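# Move the flexible plastic panel from rack into frame

## Task

Lift the bendable plastic panel out of the rack it stands in and install it in the metal frame. It counts as done only when each end of the panel is fully seated in the groove of its post, the bottom edge rests on the sill along its whole length, and the panel stays upright with nothing holding it.

## Robot and tools

Robot: two six-joint arms (UR7e type), left_arm and right_arm, each carrying a Robotiq 140 two-finger gripper with a wrist camera. The fingers can fold at a hinge. Grip parts with the outer quarter of the pads, near the tips. A grip deeper toward the palm can wrap loosely, pull the part in, or squeeze harder than set. A fingertip pushed tip-first into a surface folds with almost no resistance, so a move can continue past the surface unnoticed, and the next grip may fail.

Frames: the scene frame has its origin at table-top height, midway between the two nominal bases. +z is up, +x points out over the table, and left_arm sits on +y. Image left/right does not follow the arm names. Measured bases: left_arm at (-0.059, +0.450, +0.027) m, quat_wxyz (+1.000, 0, 0, +0.030). right_arm at (+0.051, -0.519, +0.027) m, quat_wxyz (+1.000, 0, 0, -0.011). Each arm reports its end_effector_position (m), end_effector_quat_wxyz and velocities in its own base frame. Fixed cameras and the table use the scene frame. end_effector_position is the point between the closed pads. The gripper's +z runs along the fingers, and the fingers open along its y. Reported hand poses can be a few cm off.

Row layout (all motion tools): one flat list of 18 numbers, each in [-1, 1], covering both arms even when only one moves. Numbers 1-6 are left_arm joint offsets, 7-9 are left gripper position, force_limit and speed, and 10-18 repeat this for right_arm. Joint order within each arm: shoulder pan, wrist 2, wrist 1, shoulder lift, wrist 3, elbow. This is not the URDF order. Joint numbers are offsets, scaled so 1.0 = 2.222 rad, measured from the arm's Joint targets as they stood when the action or move began, not from the previous row. Sending the same offset again moves the joint further. Send 0 to hold a joint. Joint ranges: elbow -3.142 to 3.142 rad, all others -6.283 to 6.283. An action that would push a joint more than 0.010 rad beyond its range is rejected for both arms. Gripper numbers are absolute commands, not offsets:
- position: +1 is fully open (140 mm), about -0.8 is where the pads touch, and -1 closes until blocked.
- force_limit: about 14 N at -1, 40 N at 0, 58 N at +1.
- speed: about 30 mm/s at -1, 140 at 0, 250 at +1.
A fast close grips much harder. To leave a gripper unchanged, resend its last three numbers, because 0 is itself a command.

execute_actions(actions, cameras): actions is a list of actions. Each action is a list of up to 15 rows, each row lasting 1/30 s, and an action takes 0.5 s. If an action has fewer rows, its last row is held to the end. cameras is a list of names, ["all"] or []. An empty actions list returns the state with all images.

move(target, speed, blend, stop_force, zero, blocking, cameras): target is one 18-number row, or a list of up to 15 rows. Every row's joint offsets count from the Joint targets at the start of the move. Joints travel in lockstep, so the hand traces a curve, and nothing in the way is avoided. speed is the peak rate in rad/s of the joint with the farthest to go (0.01-3.14, default 0.5). blend (rad) rounds the corners of a list. stop_force (3-120 N) ends an arm's path when its wrist sensor feels that much resistance. Use it with a low speed for touching down, and leave it out when backing away from a contact. zero (default true) re-zeroes the sensor before the move. blocking=false cannot be combined with stop_force. The result gives a move: line with done, off_target, moving, held or fault. A move ending done does not show whether anything was touched.

wait(seconds 0-10), stop() to brake a running move, zoom_image(camera, region [x0,y0,x1,y1] px, at most 504x504) on the newest image, zero_wrist_force(arm), read_manual(section="licences"), finished_scene(scene) to end the scene, which is irreversible. Cameras: cam_head_left, cam_head_right, cam_high, cam_low, cam_left_wrist, cam_right_wrist, all 672x504.

Results: Joint positions, velocities and torques are listed per arm in the joint order above. "Joint targets" are the angles your next offsets start from. object_status codes: 0 moving, 1 blocked while opening, 2 blocked while closing (the grip to look for), 3 reached the commanded position or pads met. position_measured is in counts: 3 is open, 75 ≈ 100 mm, 139 ≈ 60 mm, 200 ≈ 20 mm, 230 means the pads touch. To tighten a held grip, raise force_limit and change position slightly, for example -1 to -0.98. Wrist force and torque are given along the gripper's own axes. "joint command not followed" means the check that keeps the arms apart changed the command. "joint sent to its limit" means a joint was clipped at its end.

Avoid: hard hits on the frame, rack or table, since hitting fixed things can fail the scene. Avoid any press between the two arms, including one gripper closing on the other's fingers. Do not drop the panel, release it while it is moving, or let anything leave the table. Avoid large twisting loads on the grippers. An outside force near 150 N, or too much joint torque (wrist joints 26.3 N m), halts that arm for 10 s. Holding loads or straining heats the motors, shown by a MOTOR HOT line, and can lock the arm for 30-60 s. After a move, push the arm back off any contact by commanding its targets past its measured positions.

Each tool is called by a JSON object that holds its "name" and its "arguments", one argument or row to a line.

## Session

Scene 1 done. Now look at scene 2.

{"name": "execute_actions", "arguments": {
  "actions": [],
  "cameras": ["all"]
}}

Scene clock: 0.00 s.
left_arm: end_effector_position=(+0.3227, -0.0367, +0.1395) position_measured=3 object_status=3 end_effector_quat_wxyz=(-0.049, +0.909, -0.394, +0.124) | right_arm: end_effector_position=(+1.0232, +0.3931, +0.3299) position_measured=3 object_status=3 end_effector_quat_wxyz=(-0.281, +0.783, -0.059, +0.552)
Joint names: [shoulder pan, wrist 2, wrist 1, shoulder lift, wrist 3, elbow]
Joint positions: left_arm=[-0.721 -1.403 -1.938 -2.296 3.256 2.454] | right_arm=[0.187 -1.368 -3.062 -0.507 3.638 0.668]
Joint velocities: within noise
Joint torques (N m): no reading
Wrist force (N): no reading
Wrist torque (N m): no reading
Wrist force, peak (N): no reading
Joint targets: left_arm=[-0.721 -1.403 -1.938 -2.296 3.256 2.454] | right_arm=[0.187 -1.368 -3.062 -0.507 3.638 0.668]
Tool commands: left_gripper/position=+1.0 left_gripper/force_limit=+1.0 left_gripper/speed=+1.0 right_gripper/position=+1.0 right_gripper/force_limit=+1.0 right_gripper/speed=+1.0

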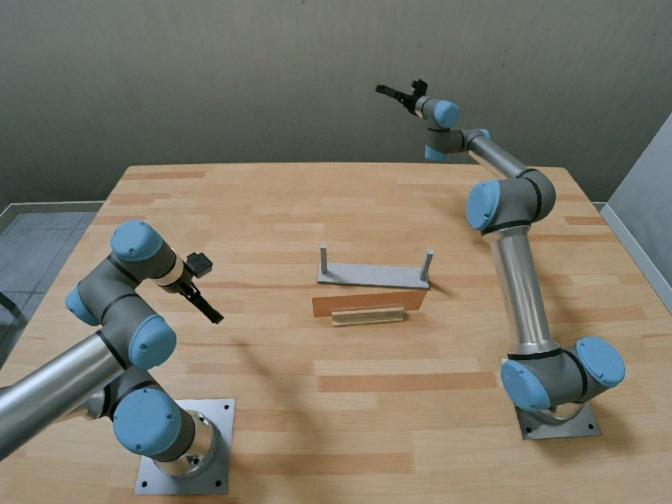

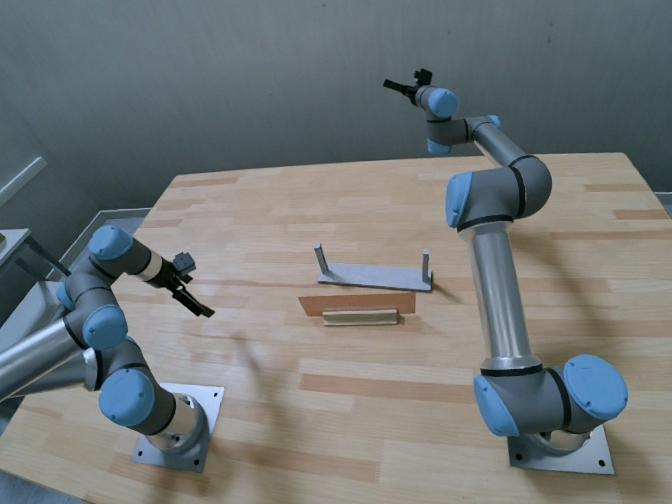

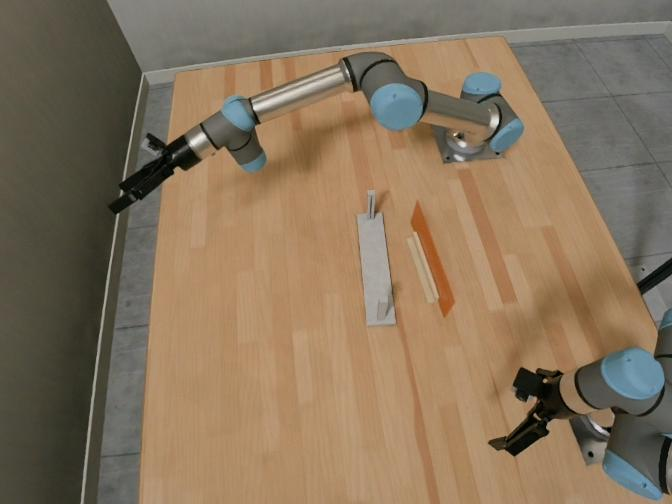

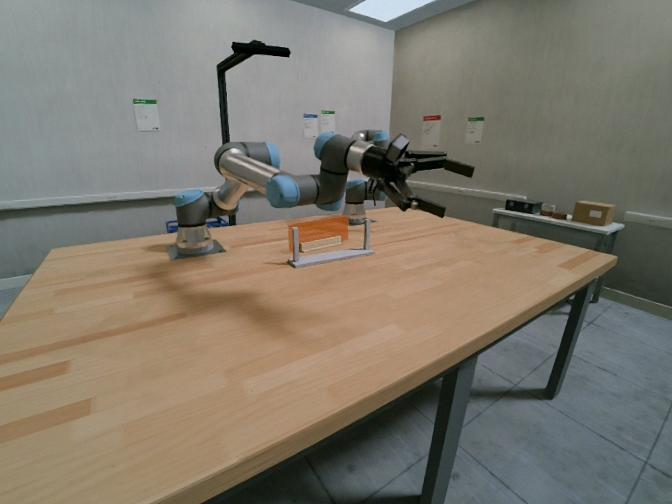

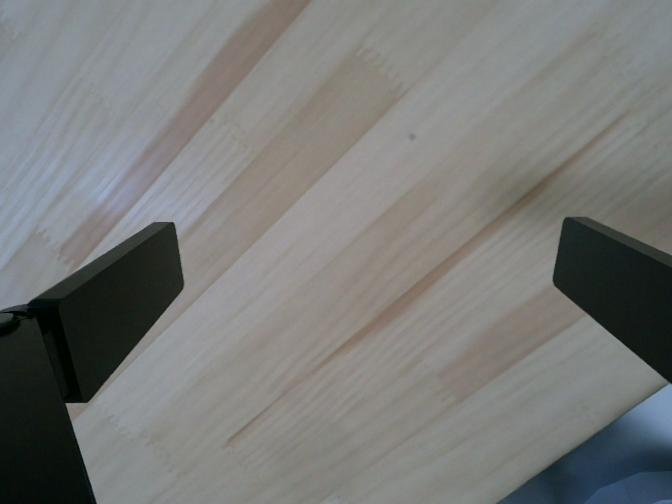

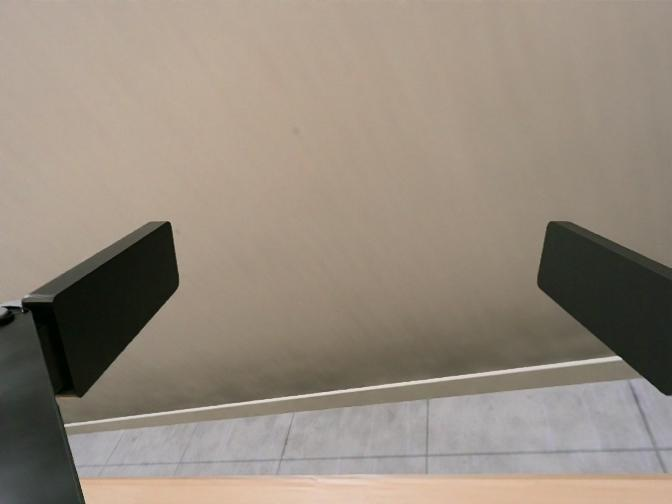

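{"name": "zoom_image", "arguments": {
  "camera": "cam_head_left",
  "region": [300, 230, 440, 335]
}}

{"name": "zoom_image", "arguments": {
  "camera": "cam_head_right",
  "region": [290, 230, 440, 335]
}}

{"name": "zoom_image", "arguments": {
  "camera": "cam_high",
  "region": [340, 180, 480, 340]
}}

Scaled by 3.600 from the camera's 672x504 image, which has a finer 960x720 frame.

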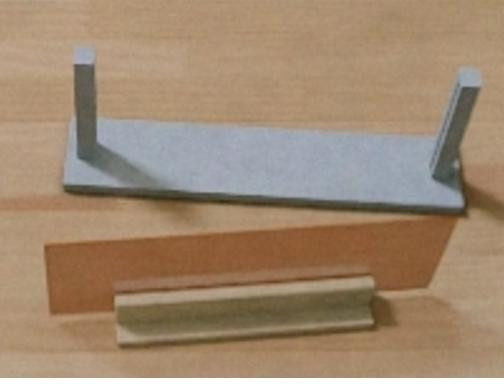

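Scaled by 3.360 from the camera's 672x504 image, which has a finer 960x720 frame.

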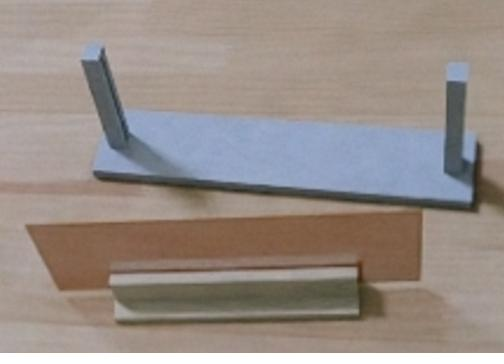

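Scaled by 3.150 from the camera's 672x504 image, which has a finer 960x720 frame.

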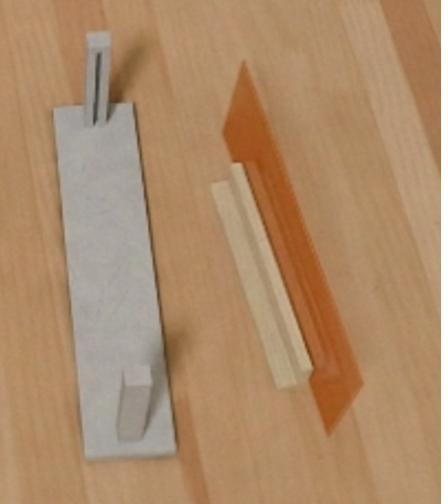

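{"name": "move", "arguments": {
  "target": [-0.163809,-0.075516,0.195867,0.319606,-0.990099,-0.421321,1.0,1.0,1.0,0.21495,-0.091267,0.703632,-0.519253,0.727723,0.414271,1.0,1.0,1.0],
  "speed": 1.2,
  "cameras": ["cam_left_wrist","cam_right_wrist"]
}}

Scene clock: 35.67 s.
left_arm: end_effector_position=(+0.3444, -0.3661, +0.3030) position_measured=3 object_status=3 end_effector_quat_wxyz=(+0.000, +0.877, +0.480, +0.000) | right_arm: end_effector_position=(+0.2742, +0.3842, +0.3029) position_measured=3 object_status=3 end_effector_quat_wxyz=(+0.000, +0.749, -0.663, +0.000)
Joint names: [shoulder pan, wrist 2, wrist 1, shoulder lift, wrist 3, elbow]
Joint positions: left_arm=[-1.085 -1.57 -1.503 -1.586 1.056 1.518] | right_arm=[0.665 -1.571 -1.499 -1.66 5.255 1.588]
Joint torques (N m): left_arm=[-7.21 -1.64 -1.42 -14.49 -1.48 -38.88] | right_arm=[12.67 -2.06 -1.63 -27.16 1.68 -13.5]
Wrist force (N): left_arm=[-1.0 0.8 -0.3] | right_arm=[3.1 -0.7 2.0]
Wrist torque (N m): left_arm=[0.21 0.16 0.06] | right_arm=[0.11 -0.67 -0.39]
Wrist force, peak (N): left_arm=[-1.8 1.5 -0.6] | right_arm=[4.1 1.4 2.0]
Joint targets: left_arm=[-1.085 -1.571 -1.503 -1.586 1.056 1.518] | right_arm=[0.665 -1.571 -1.498 -1.661 5.255 1.589]
move: done
Images, in order (width x height): cam_left_wrist 672x504, cam_right_wrist 672x504.

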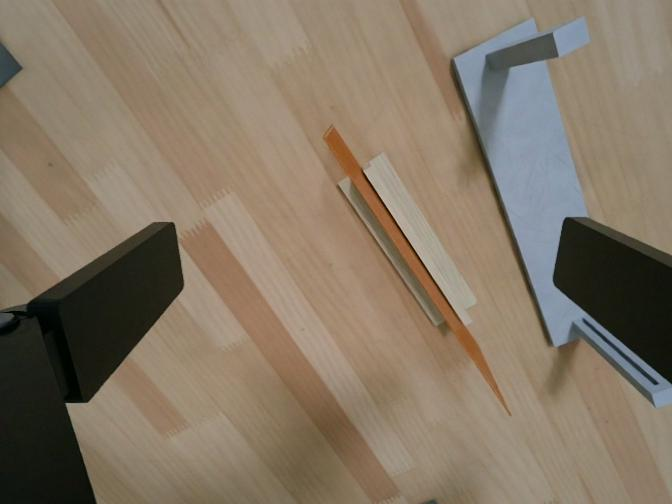

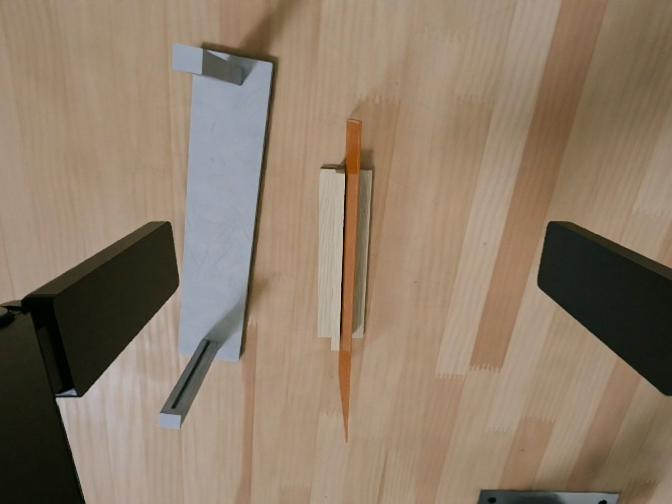

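{"name": "zoom_image", "arguments": {
  "camera": "cam_left_wrist",
  "region": [300, 100, 540, 280]
}}

{"name": "zoom_image", "arguments": {
  "camera": "cam_right_wrist",
  "region": [290, 100, 410, 220]
}}

{"name": "zoom_image", "arguments": {
  "camera": "cam_left_wrist",
  "region": [440, 0, 620, 120]
}}

{"name": "zoom_image", "arguments": {
  "camera": "cam_right_wrist",
  "region": [150, 20, 300, 120]
}}

Scaled by 2.100 from the camera's 672x504 image, which has a finer 960x720 frame.

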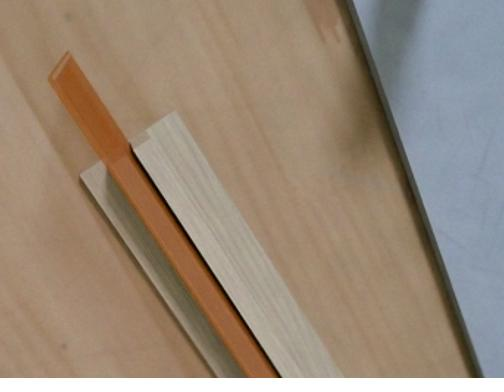

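Scaled by 4.200 from the camera's 672x504 image, which has a finer 960x720 frame.

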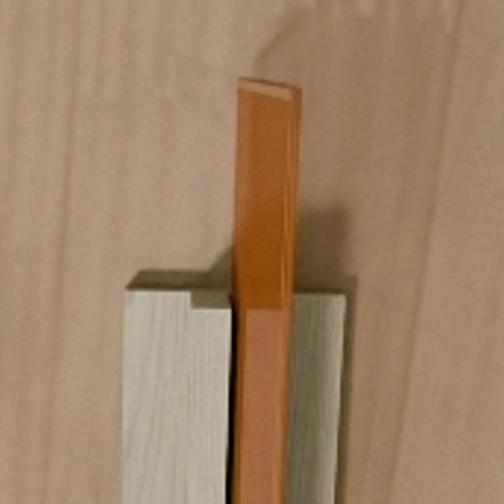

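Scaled by 2.800 from the camera's 672x504 image, which has a finer 960x720 frame.

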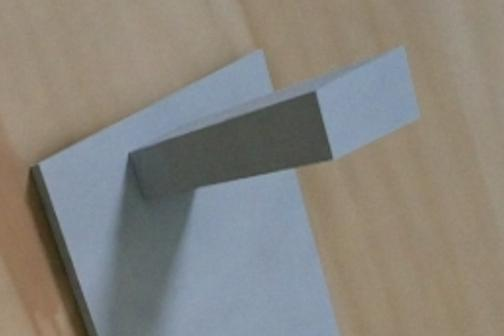

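Scaled by 3.360 from the camera's 672x504 image, which has a finer 960x720 frame.

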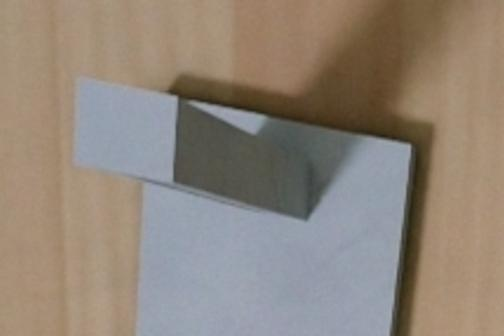

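{"name": "move", "arguments": {
  "target": [-0.000261,0,-0.150444,0.020505,-0.269022,0.129939,-0.29,-0.2,0.0,-0.000252,0,-0.151208,0.007179,0.0101,0.14403,-0.29,-0.2,0.0],
  "speed": 0.8,
  "cameras": ["cam_left_wrist","cam_right_wrist"]
}}

{"name": "zoom_image", "arguments": {
  "camera": "cam_left_wrist",
  "region": [280, 90, 400, 210]
}}

{"name": "zoom_image", "arguments": {
  "camera": "cam_right_wrist",
  "region": [290, 90, 410, 210]
}}

Scene clock: 78.77 s.
left_arm: end_effector_position=(+0.3472, -0.3721, +0.1731) position_measured=165 object_status=3 end_effector_quat_wxyz=(+0.000, +0.697, +0.717, +0.000) | right_arm: end_effector_position=(+0.2697, +0.3804, +0.1730) position_measured=165 object_status=3 end_effector_quat_wxyz=(+0.000, +0.741, -0.671, +0.000)
Joint names: [shoulder pan, wrist 2, wrist 1, shoulder lift, wrist 3, elbow]
Joint positions: left_arm=[-1.085 -1.571 -1.837 -1.54 0.459 1.807] | right_arm=[0.664 -1.571 -1.834 -1.645 5.277 1.908]
Joint torques (N m): left_arm=[-7.15 -1.47 -4.09 -16.97 -1.26 -11.39] | right_arm=[-10.57 -1.96 -4.95 -14.41 1.94 -12]
Wrist force (N): left_arm=[-0.4 0.9 -0.5] | right_arm=[3.4 -0.7 2.0]
Wrist torque (N m): left_arm=[0.23 0.04 0.07] | right_arm=[0.10 -0.73 -0.40]
Wrist force, peak (N): left_arm=[-0.8 0.7 -1.5] | right_arm=[3.3 -0.9 3.1]
Joint targets: left_arm=[-1.085 -1.571 -1.837 -1.540 0.458 1.807] | right_arm=[0.664 -1.571 -1.834 -1.645 5.277 1.909]
move: done
Images, in order (width x height): cam_left_wrist 672x504, cam_right_wrist 672x504.

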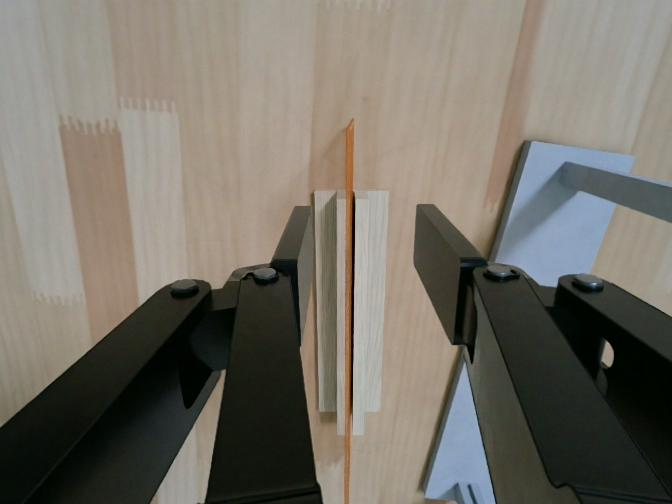

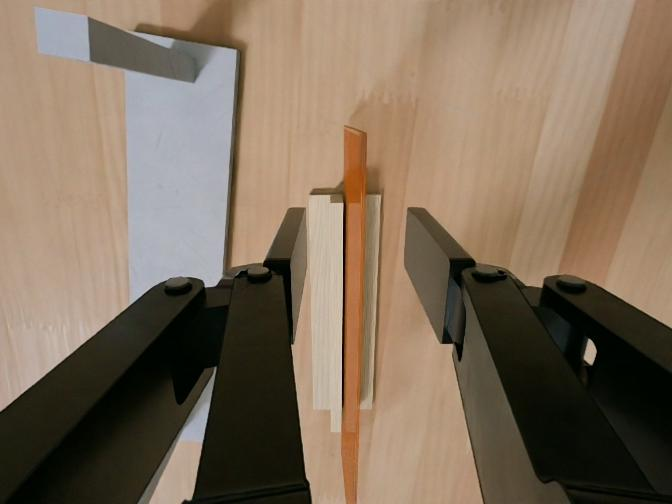

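Scaled by 4.200 from the camera's 672x504 image, which has a finer 960x720 frame.

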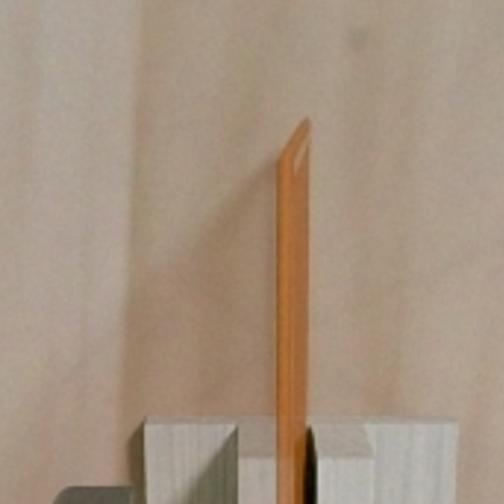

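Scaled by 4.200 from the camera's 672x504 image, which has a finer 960x720 frame.

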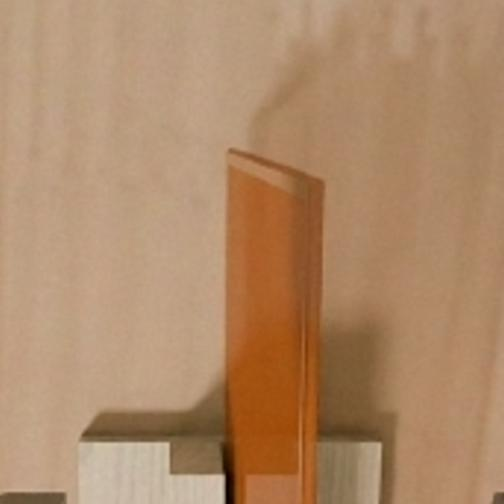

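{"name": "move", "arguments": {
  "target": [
    [0,0,-0.064543,0.019761,-0.00135,0.044782,-0.29,-0.2,0.0,0,0,-0.064797,0.01971,0,0.045086,-0.29,-0.2,0.0],
    [0,0,-0.064543,0.019761,-0.00135,0.044782,-1.0,-0.2,-1.0,0,0,-0.064797,0.01971,0,0.045086,-1.0,-0.2,-1.0]
  ],
  "speed": 0.15,
  "cameras": ["cam_left_wrist","cam_right_wrist"]
}}

Scene clock: 96.47 s.
left_arm: end_effector_position=(+0.3472, -0.3720, +0.1190) position_measured=229 object_status=0 end_effector_quat_wxyz=(+0.000, +0.696, +0.718, +0.000) | right_arm: end_effector_position=(+0.2697, +0.3804, +0.1206) position_measured=229 object_status=0 end_effector_quat_wxyz=(+0.000, +0.741, -0.671, +0.000)
Joint names: [shoulder pan, wrist 2, wrist 1, shoulder lift, wrist 3, elbow]
Joint positions: left_arm=[-1.085 -1.571 -1.981 -1.497 0.455 1.906] | right_arm=[0.664 -1.571 -1.978 -1.601 5.277 2.009]
Joint torques (N m): left_arm=[-6.53 -0.64 -3.94 -17.24 -1.44 -10.29] | right_arm=[-10.59 -0.99 -4.89 -15.19 1.96 -10.87]
Wrist force (N): left_arm=[-0.4 0.7 -0.4] | right_arm=[3.4 -0.8 1.6]
Wrist torque (N m): left_arm=[0.21 0.06 0.08] | right_arm=[0.12 -0.74 -0.38]
Wrist force, peak (N): left_arm=[-0.5 1.3 -0.3] | right_arm=[3.6 -0.6 2.2]
Joint targets: left_arm=[-1.085 -1.571 -1.981 -1.497 0.455 1.906] | right_arm=[0.664 -1.571 -1.978 -1.601 5.277 2.009]
move: done
Images, in order (width x height): cam_left_wrist 672x504, cam_right_wrist 672x504.

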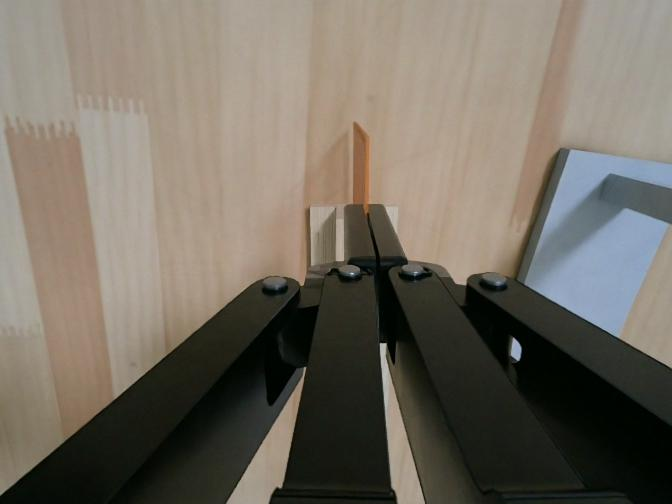

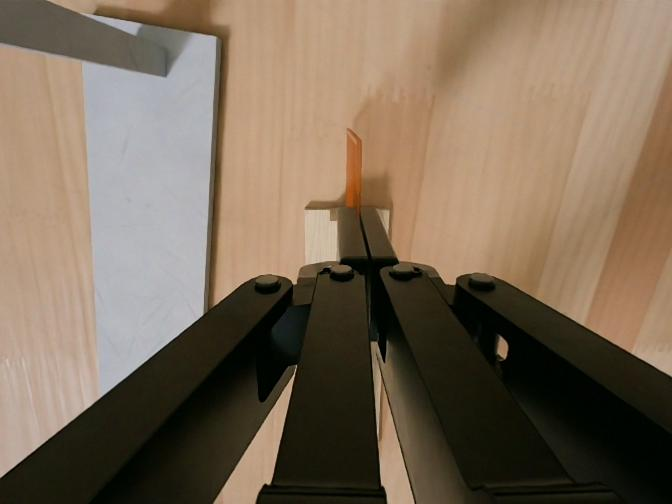

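{"name": "wait", "arguments": {
  "seconds": 0.3,
  "cameras": ["cam_left_wrist","cam_right_wrist"]
}}

{"name": "zoom_image", "arguments": {
  "camera": "cam_left_wrist",
  "region": [300, 100, 420, 220]
}}

{"name": "zoom_image", "arguments": {
  "camera": "cam_right_wrist",
  "region": [290, 110, 410, 230]
}}

Scene clock: 98.43 s.
left_arm: end_effector_position=(+0.3472, -0.3720, +0.1190) position_measured=229 object_status=2 end_effector_quat_wxyz=(+0.000, +0.696, +0.718, +0.000) | right_arm: end_effector_position=(+0.2697, +0.3804, +0.1206) position_measured=229 object_status=2 end_effector_quat_wxyz=(+0.000, +0.741, -0.671, +0.000)
Joint names: [shoulder pan, wrist 2, wrist 1, shoulder lift, wrist 3, elbow]
Joint positions: left_arm=[-1.085 -1.571 -1.981 -1.497 0.455 1.906] | right_arm=[0.664 -1.571 -1.978 -1.601 5.277 2.009]
Joint torques (N m): left_arm=[-6 -0.49 -3.65 -17.7 -1.34 -10.33] | right_arm=[-10.07 -0.84 -4.01 -15.32 1.9 -11.37]
Wrist force (N): left_arm=[-0.1 0.5 -0.6] | right_arm=[3.4 -0.9 1.7]
Wrist torque (N m): left_arm=[0.19 0.00 0.07] | right_arm=[0.10 -0.73 -0.38]
Wrist force, peak (N): left_arm=[-0.3 1.0 -0.7] | right_arm=[3.6 -1.0 1.7]
Joint targets: left_arm=[-1.085 -1.571 -1.981 -1.497 0.455 1.906] | right_arm=[0.664 -1.571 -1.978 -1.601 5.277 2.009]
Tool commands: left_gripper/position=-1.0 left_gripper/force_limit=-0.2 left_gripper/speed=-1.0 right_gripper/position=-1.0 right_gripper/force_limit=-0.2 right_gripper/speed=-1.0
wait: 0.30 s; at rest from the start
Images, in order (width x height): cam_left_wrist 672x504, cam_right_wrist 672x504.

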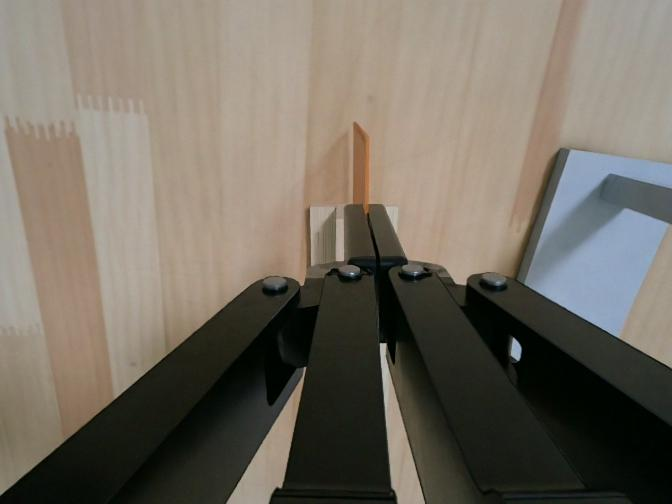

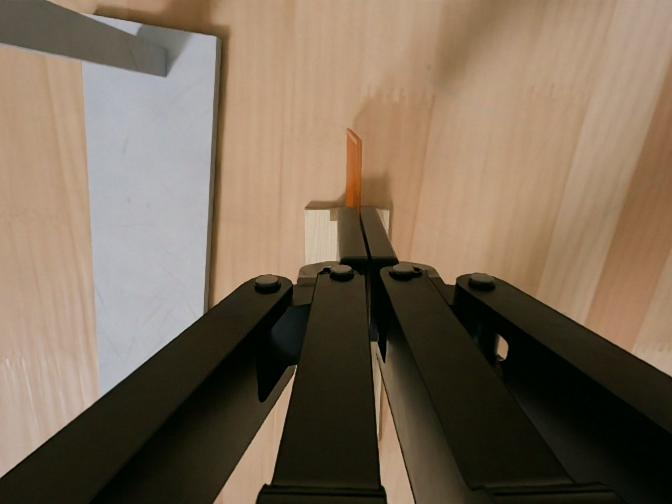

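Scaled by 4.200 from the camera's 672x504 image, which has a finer 960x720 frame.

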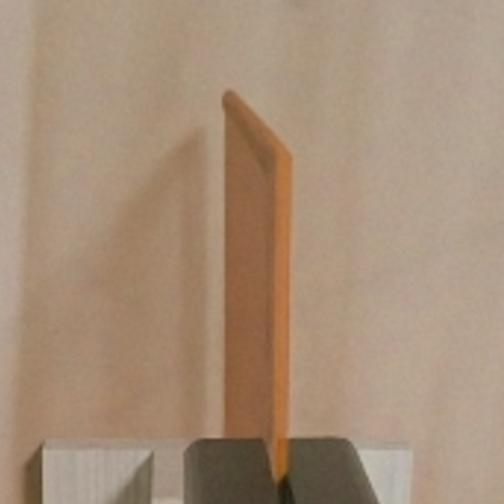

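Scaled by 4.200 from the camera's 672x504 image, which has a finer 960x720 frame.

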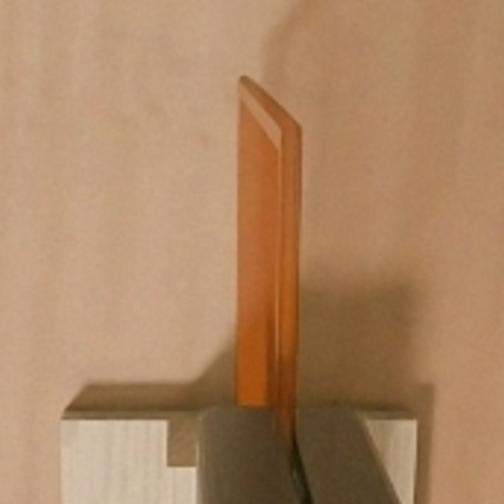

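{"name": "zero_wrist_force", "arguments": {
  "arm": "left_arm"
}}

{"name": "zero_wrist_force", "arguments": {
  "arm": "right_arm"
}}

{"name": "move", "arguments": {
  "target": [
    [0,0,0.016906,-0.005959,0,-0.010946,-1.0,-0.2,-1.0,0,0,0.017619,-0.006154,0,-0.011465,-1.0,-0.2,-1.0],
    [0,0,0.033689,-0.011331,0,-0.022358,-1.0,-0.2,-1.0,0,0,0.035038,-0.011664,0,-0.023374,-1.0,-0.2,-1.0],
    [0,0,0.050339,-0.016104,0,-0.034235,-1.0,-0.2,-1.0,0,0,0.052252,-0.016529,0,-0.035723,-1.0,-0.2,-1.0],
    [0,0,0.066902,-0.02033,0,-0.046572,-1.0,-0.2,-1.0,0,0,0.069277,-0.020771,0,-0.048506,-1.0,-0.2,-1.0],
    [0,0,0.083351,-0.02398,0,-0.059372,-1.0,-0.2,-1.0,0,0,0.086122,-0.024403,0,-0.061719,-1.0,-0.2,-1.0]
  ],
  "speed": 0.12,
  "blend": 0.01,
  "cameras": ["cam_left_wrist","cam_head_left"]
}}

Wrist force sensor zeroed.

Wrist force sensor zeroed.

Scene clock: 165.83 s.
left_arm: end_effector_position=(+0.3472, -0.3720, +0.1889) position_measured=229 object_status=2 end_effector_quat_wxyz=(+0.000, +0.696, +0.718, +0.000) | right_arm: end_effector_position=(+0.2697, +0.3804, +0.1904) position_measured=229 object_status=2 end_effector_quat_wxyz=(+0.000, +0.741, -0.671, +0.000)
Joint names: [shoulder pan, wrist 2, wrist 1, shoulder lift, wrist 3, elbow]
Joint positions: left_arm=[-1.085 -1.571 -1.796 -1.55 0.455 1.775] | right_arm=[0.664 -1.571 -1.787 -1.655 5.277 1.872]
Joint torques (N m): left_arm=[-6 0.35 -1.54 -41.15 -1.22 -37.25] | right_arm=[-9.63 -0.12 -1.85 -27.03 1.85 -38.99]
Wrist force (N, zeroed by zero_wrist_force): left_arm=[-0.2 0.1 0.7] | right_arm=[-0.1 -0.1 0.8]
Wrist torque (N m, zeroed by zero_wrist_force): left_arm=[0.01 0.06 0.01] | right_arm=[-0.04 0.08 -0.01]
Wrist force, peak (N, zeroed by zero_wrist_force): left_arm=[-1.8 0.3 1.0] | right_arm=[-1.2 0.0 0.7]
Joint targets: left_arm=[-1.085 -1.571 -1.796 -1.550 0.455 1.774] | right_arm=[0.664 -1.571 -1.787 -1.655 5.277 1.872]
move: done
Images, in order (width x height): cam_head_left 672x504, cam_left_wrist 672x504.

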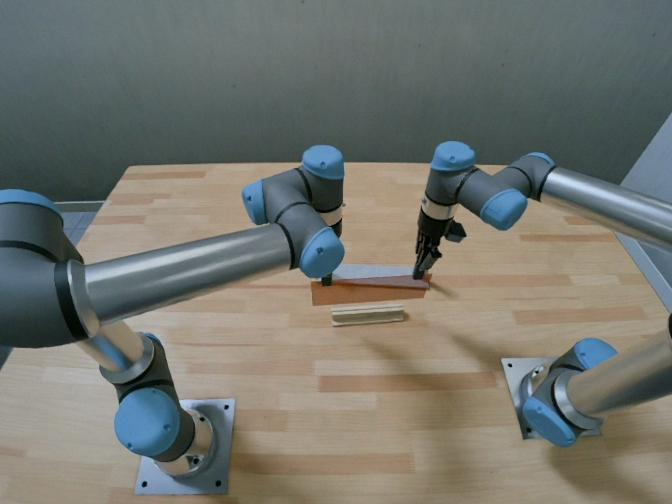

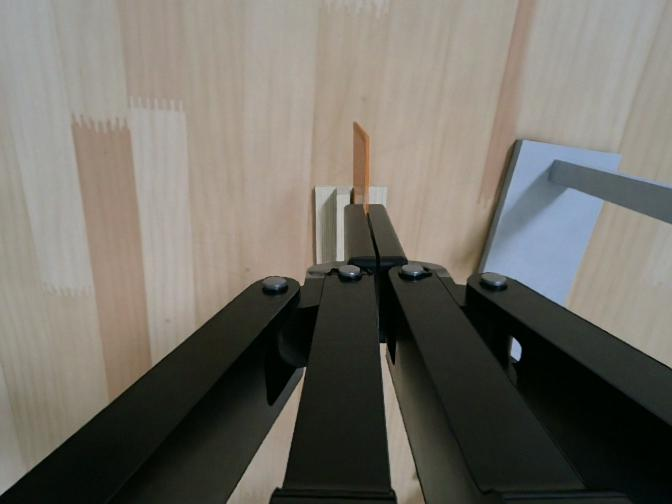

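{"name": "move", "arguments": {
  "target": [
    [-0.000105,0,0.000005,0.000213,0.0449,-0.000218,-1.0,-0.2,-1.0,0.000221,0,-0.000021,0.000222,-0.044783,-0.000201,-1.0,-0.2,-1.0],
    [-0.000351,0,0.000017,0.000714,0.089658,-0.000731,-1.0,-0.2,-1.0,0.00074,0,-0.000069,0.000742,-0.089269,-0.000672,-1.0,-0.2,-1.0],
    [-0.000766,0,0.000036,0.00156,0.134248,-0.001596,-1.0,-0.2,-1.0,0.001616,0,-0.000152,0.00162,-0.133397,-0.001468,-1.0,-0.2,-1.0],
    [-0.001338,0,0.000064,0.002725,0.17868,-0.002789,-1.0,-0.2,-1.0,0.002824,0,-0.000265,0.002831,-0.177194,-0.002566,-1.0,-0.2,-1.0],
    [-0.0022,0,0.000105,0.004482,0.230023,-0.004588,-1.0,-0.2,-1.0,0.004644,0,-0.000436,0.004655,-0.22758,-0.00422,-1.0,-0.2,-1.0]
  ],
  "speed": 0.25,
  "blend": 0.01,
  "cameras": ["cam_left_wrist","cam_right_wrist","cam_head_left"]
}}

Scene clock: 175.53 s.
left_arm: end_effector_position=(+0.3473, -0.3775, +0.1890) position_measured=229 object_status=2 end_effector_quat_wxyz=(+0.000, +0.856, +0.517, +0.000) | right_arm: end_effector_position=(+0.2691, +0.3858, +0.1905) position_measured=229 object_status=2 end_effector_quat_wxyz=(+0.000, +0.888, -0.460, +0.000)
Joint names: [shoulder pan, wrist 2, wrist 1, shoulder lift, wrist 3, elbow]
Joint positions: left_arm=[-1.09 -1.571 -1.795 -1.54 0.966 1.764] | right_arm=[0.674 -1.571 -1.788 -1.645 4.772 1.862]
Joint torques (N m): left_arm=[-7.28 0.67 -1.62 -17.43 1.52 -37.59] | right_arm=[13.31 0.59 -5.08 -14.77 -1.96 -38.89]
Wrist force (N, zeroed by zero_wrist_force): left_arm=[-0.7 0.5 0.5] | right_arm=[-0.1 -0.2 0.6]
Wrist torque (N m, zeroed by zero_wrist_force): left_arm=[0.12 0.23 -0.37] | right_arm=[-0.10 0.15 0.42]
Wrist force, peak (N, zeroed by zero_wrist_force): left_arm=[-0.6 0.6 0.8] | right_arm=[0.4 0.1 0.9]
Joint targets: left_arm=[-1.090 -1.571 -1.795 -1.540 0.966 1.764] | right_arm=[0.674 -1.571 -1.788 -1.645 4.772 1.862]
move: done
Images, in order (width x height): cam_head_left 672x504, cam_left_wrist 672x504, cam_right_wrist 672x504.

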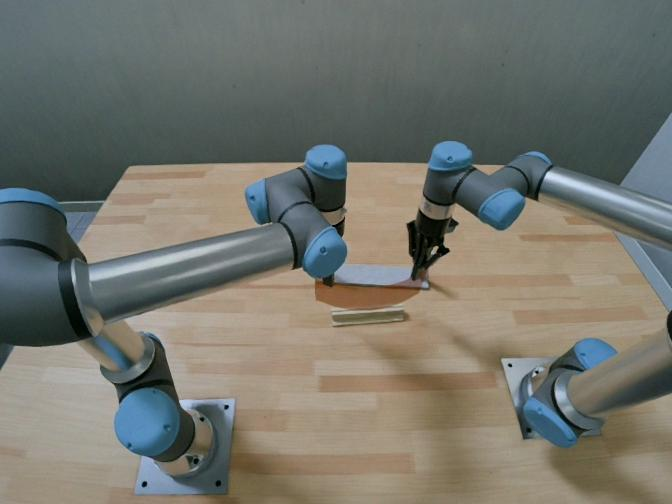

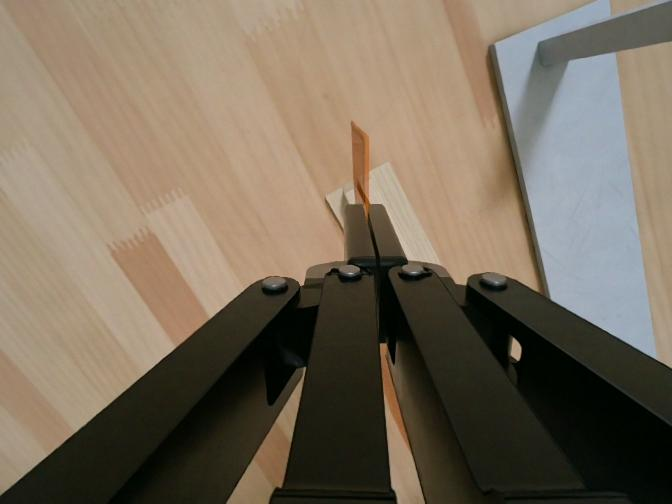

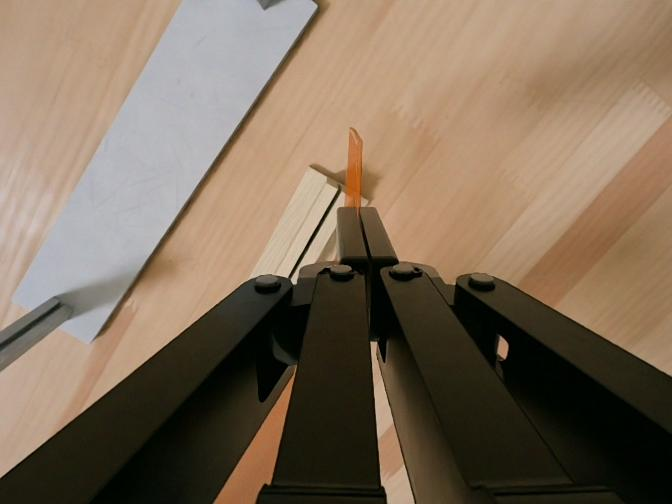

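{"name": "move", "arguments": {
  "target": [
    [0.02191,0,0.00224,0.030724,0.039507,-0.032964,-1.0,-0.2,-1.0,-0.019095,0,-0.000688,0.010275,-0.00224,-0.009586,-1.0,-0.2,-1.0],
    [0.041601,0,0.006859,0.061871,0.076794,-0.068729,-1.0,-0.2,-1.0,-0.036952,0,-0.00118,0.021804,-0.003244,-0.020624,-1.0,-0.2,-1.0],
    [0.059342,0,0.013952,0.093566,0.112133,-0.107517,-1.0,-0.2,-1.0,-0.053641,0,-0.00134,0.034475,-0.003078,-0.033135,-1.0,-0.2,-1.0],
    [0.075361,0,0.023653,0.125983,0.145748,-0.149635,-1.0,-0.2,-1.0,-0.069189,0,-0.001072,0.048181,-0.001772,-0.047109,-1.0,-0.2,-1.0],
    [0.075361,0,-0.005975,0.131829,0.145748,-0.125853,-1.0,-0.2,-1.0,-0.069189,0,-0.032766,0.055568,-0.001772,-0.022803,-1.0,-0.2,-1.0],
    [0.075361,0,-0.035315,0.139467,0.145748,-0.104151,-1.0,-0.2,-1.0,-0.069189,0,-0.064815,0.065041,-0.001772,-0.000225,-1.0,-0.2,-1.0]
  ],
  "speed": 0.2,
  "blend": 0.02,
  "cameras": ["cam_left_wrist","cam_right_wrist","cam_head_left","cam_low"]
}}

{"name": "zoom_image", "arguments": {
  "camera": "cam_left_wrist",
  "region": [280, 60, 460, 220]
}}

{"name": "zoom_image", "arguments": {
  "camera": "cam_right_wrist",
  "region": [260, 40, 440, 220]
}}

Scene clock: 216.90 s.
left_arm: end_effector_position=(+0.4784, -0.4107, +0.1352) position_measured=229 object_status=2 end_effector_quat_wxyz=(+0.000, +0.894, +0.448, +0.000) | right_arm: end_effector_position=(+0.3643, +0.3626, +0.1367) position_measured=229 object_status=2 end_effector_quat_wxyz=(+0.000, +0.851, -0.525, +0.000)
Joint names: [shoulder pan, wrist 2, wrist 1, shoulder lift, wrist 3, elbow]
Joint positions: left_arm=[-0.923 -1.571 -1.874 -1.23 1.29 1.532] | right_arm=[0.521 -1.571 -1.931 -1.5 4.768 1.861]
Joint torques (N m): left_arm=[10.49 0.68 -4.03 -31.42 1.53 -11.57] | right_arm=[-10.38 1.39 -5 -19.76 1.79 -11.87]
Wrist force (N, zeroed by zero_wrist_force): left_arm=[-0.9 0.0 0.7] | right_arm=[-0.1 -0.3 0.4]
Wrist torque (N m, zeroed by zero_wrist_force): left_arm=[-0.03 0.20 -0.39] | right_arm=[-0.07 0.06 0.30]
Wrist force, peak (N, zeroed by zero_wrist_force): left_arm=[-0.9 0.1 1.3] | right_arm=[0.1 -0.1 1.4]
Joint targets: left_arm=[-0.923 -1.571 -1.874 -1.230 1.290 1.533] | right_arm=[0.521 -1.571 -1.932 -1.500 4.768 1.862]
move: done
Images, in order (width x height): cam_head_left 672x504, cam_low 672x504, cam_left_wrist 672x504, cam_right_wrist 672x504.

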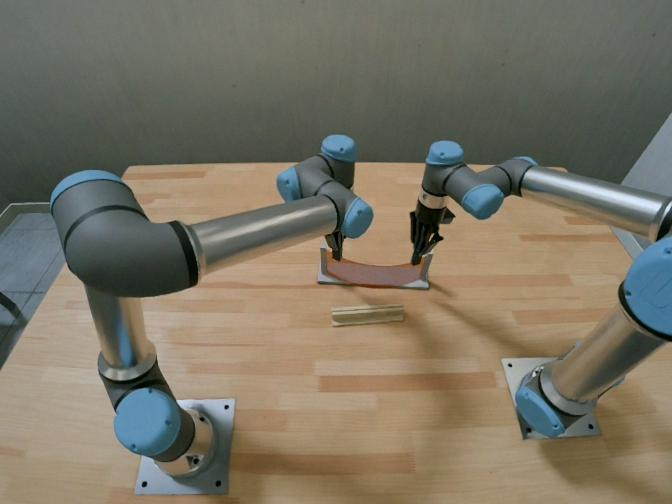

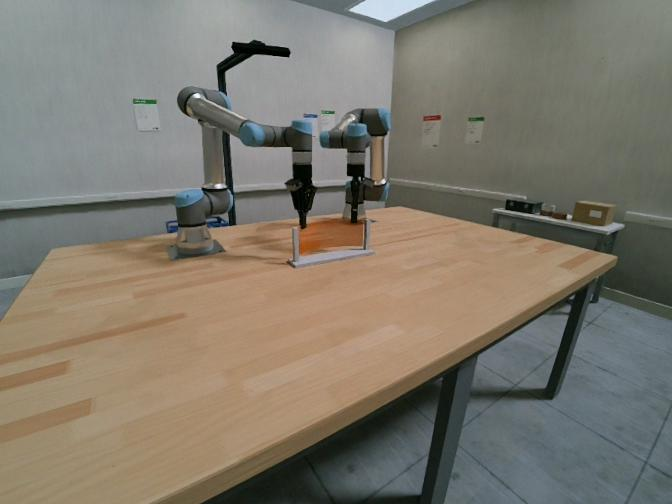

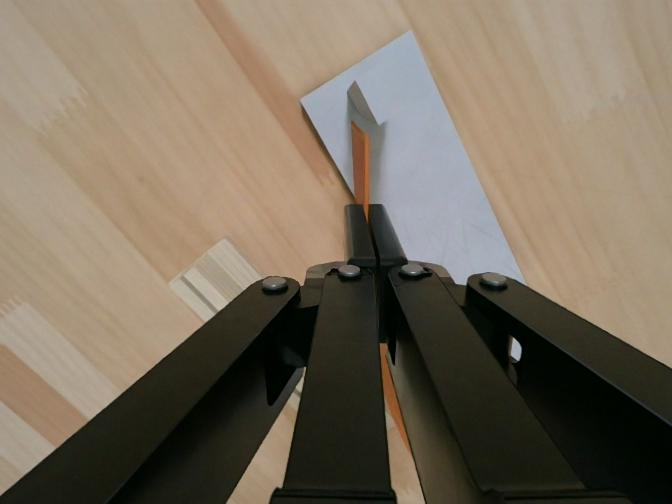

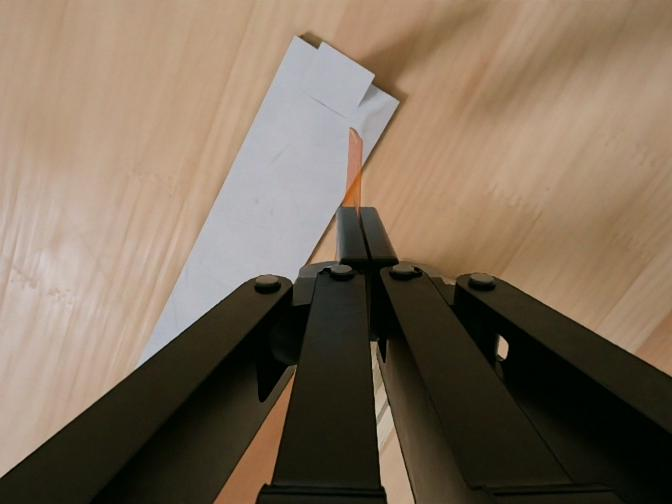

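Scaled by 2.800 from the camera's 672x504 image, which has a finer 960x720 frame.

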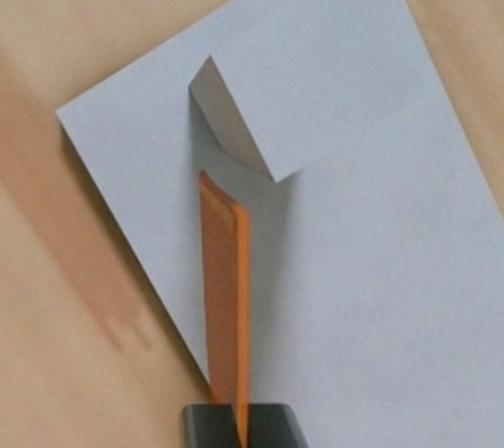

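Scaled by 2.800 from the camera's 672x504 image, which has a finer 960x720 frame.

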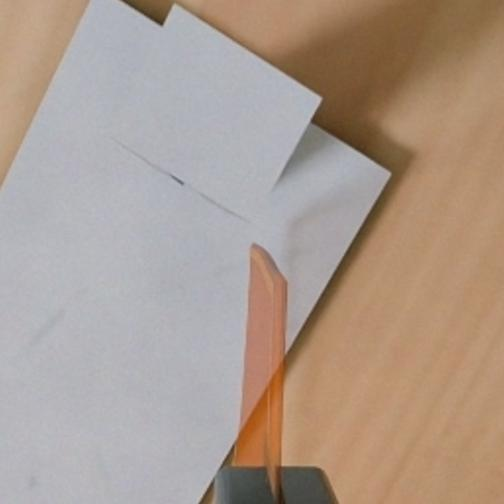

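{"name": "move", "arguments": {
  "target": [
    [-0.000943,0,0.000402,0.001057,-0.000943,-0.001459,-1.0,-0.2,-1.0,-0.001413,0,-0.000113,-0.00147,-0.001413,0.001583,-1.0,-0.2,-1.0],
    [0.007239,0,0.00592,0.014943,0.007239,-0.020863,-1.0,-0.2,-1.0,-0.009562,0,0.001058,0.010983,-0.009562,-0.012041,-1.0,-0.2,-1.0],
    [0.007239,0,-0.000487,0.016791,0.007239,-0.016304,-1.0,-0.2,-1.0,-0.009562,0,-0.006057,0.013352,-0.009562,-0.007295,-1.0,-0.2,-1.0],
    [0.007239,0,-0.013303,0.020788,0.007239,-0.007485,-1.0,-0.2,-1.0,-0.009562,0,-0.020329,0.018398,-0.009562,0.001932,-1.0,-0.2,-1.0]
  ],
  "speed": [0.02,0.05,0.03,0.012],
  "stop_force": 4,
  "cameras": ["cam_left_wrist","cam_right_wrist","cam_low"]
}}

{"name": "zoom_image", "arguments": {
  "camera": "cam_left_wrist",
  "region": [280, 90, 440, 210]
}}

{"name": "zoom_image", "arguments": {
  "camera": "cam_right_wrist",
  "region": [290, 60, 450, 180]
}}

Scene clock: 250.77 s.
left_arm: end_effector_position=(+0.4940, -0.4146, +0.1231) position_measured=229 object_status=2 end_effector_quat_wxyz=(+0.000, +0.894, +0.448, +0.000) | right_arm: end_effector_position=(+0.3813, +0.3599, +0.1246) position_measured=229 object_status=2 end_effector_quat_wxyz=(+0.000, +0.851, -0.525, +0.000)
Joint names: [shoulder pan, wrist 2, wrist 1, shoulder lift, wrist 3, elbow]
Joint positions: left_arm=[-0.907 -1.571 -1.889 -1.188 1.306 1.506] | right_arm=[0.499 -1.571 -1.961 -1.465 4.747 1.856]
Joint torques (N m): left_arm=[7.88 0.55 -1.34 -54.98 1.56 -35.05] | right_arm=[-8.29 -0.94 -1.41 -32.27 -2.31 -35.78]
Wrist force (N, zeroed by zero_wrist_force): left_arm=[0.4 0.0 -3.9] | right_arm=[0.4 -0.2 -4.6]
Wrist torque (N m, zeroed by zero_wrist_force): left_arm=[0.01 0.11 -0.39] | right_arm=[-0.09 0.10 0.43]
Wrist force, peak (N, zeroed by zero_wrist_force): left_arm=[0.3 -0.1 -5.7] | right_arm=[0.6 -0.3 -6.3]
Joint targets: left_arm=[-0.907 -1.571 -1.889 -1.188 1.306 1.506] | right_arm=[0.499 -1.571 -1.961 -1.465 4.747 1.856]
move: contact (left_arm, right_arm); path passed 3 of 4 targets; left_arm: the wrist 1 is farthest, 0.014 rad from its target; right_arm: the wrist 1 is farthest, 0.016 rad from its target
Images, in order (width x height): cam_low 672x504, cam_left_wrist 672x504, cam_right_wrist 672x504.

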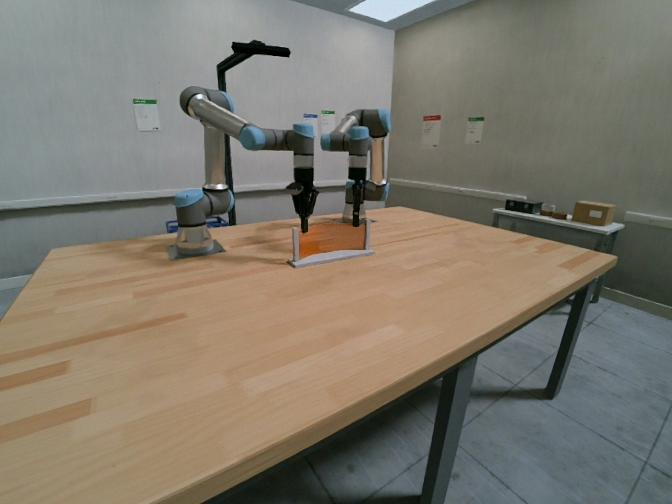

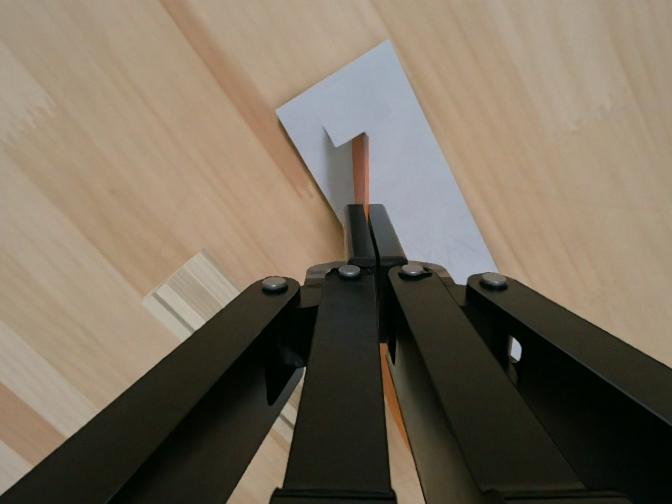

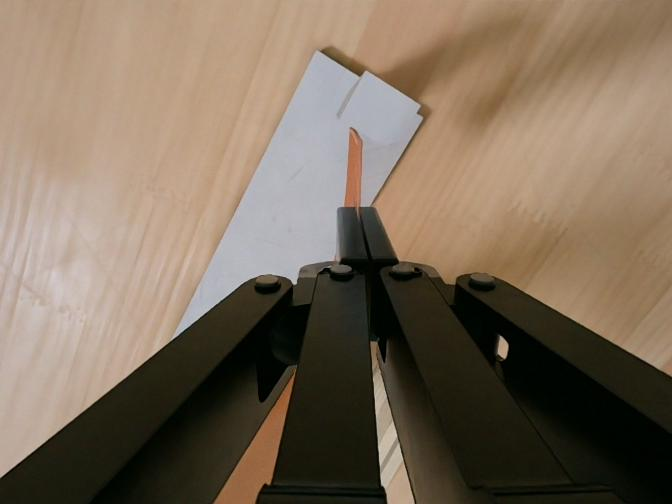

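Scaled by 3.150 from the camera's 672x504 image, which has a finer 960x720 frame.

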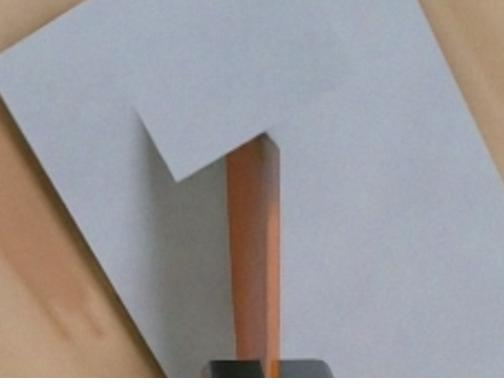

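Scaled by 3.150 from the camera's 672x504 image, which has a finer 960x720 frame.

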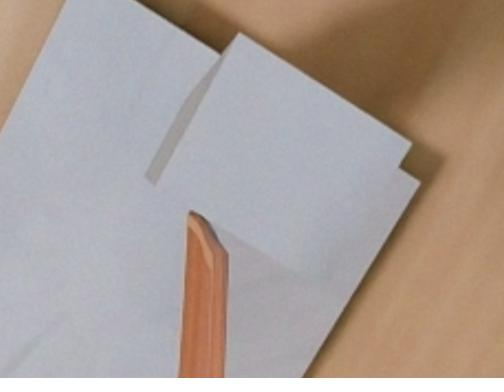

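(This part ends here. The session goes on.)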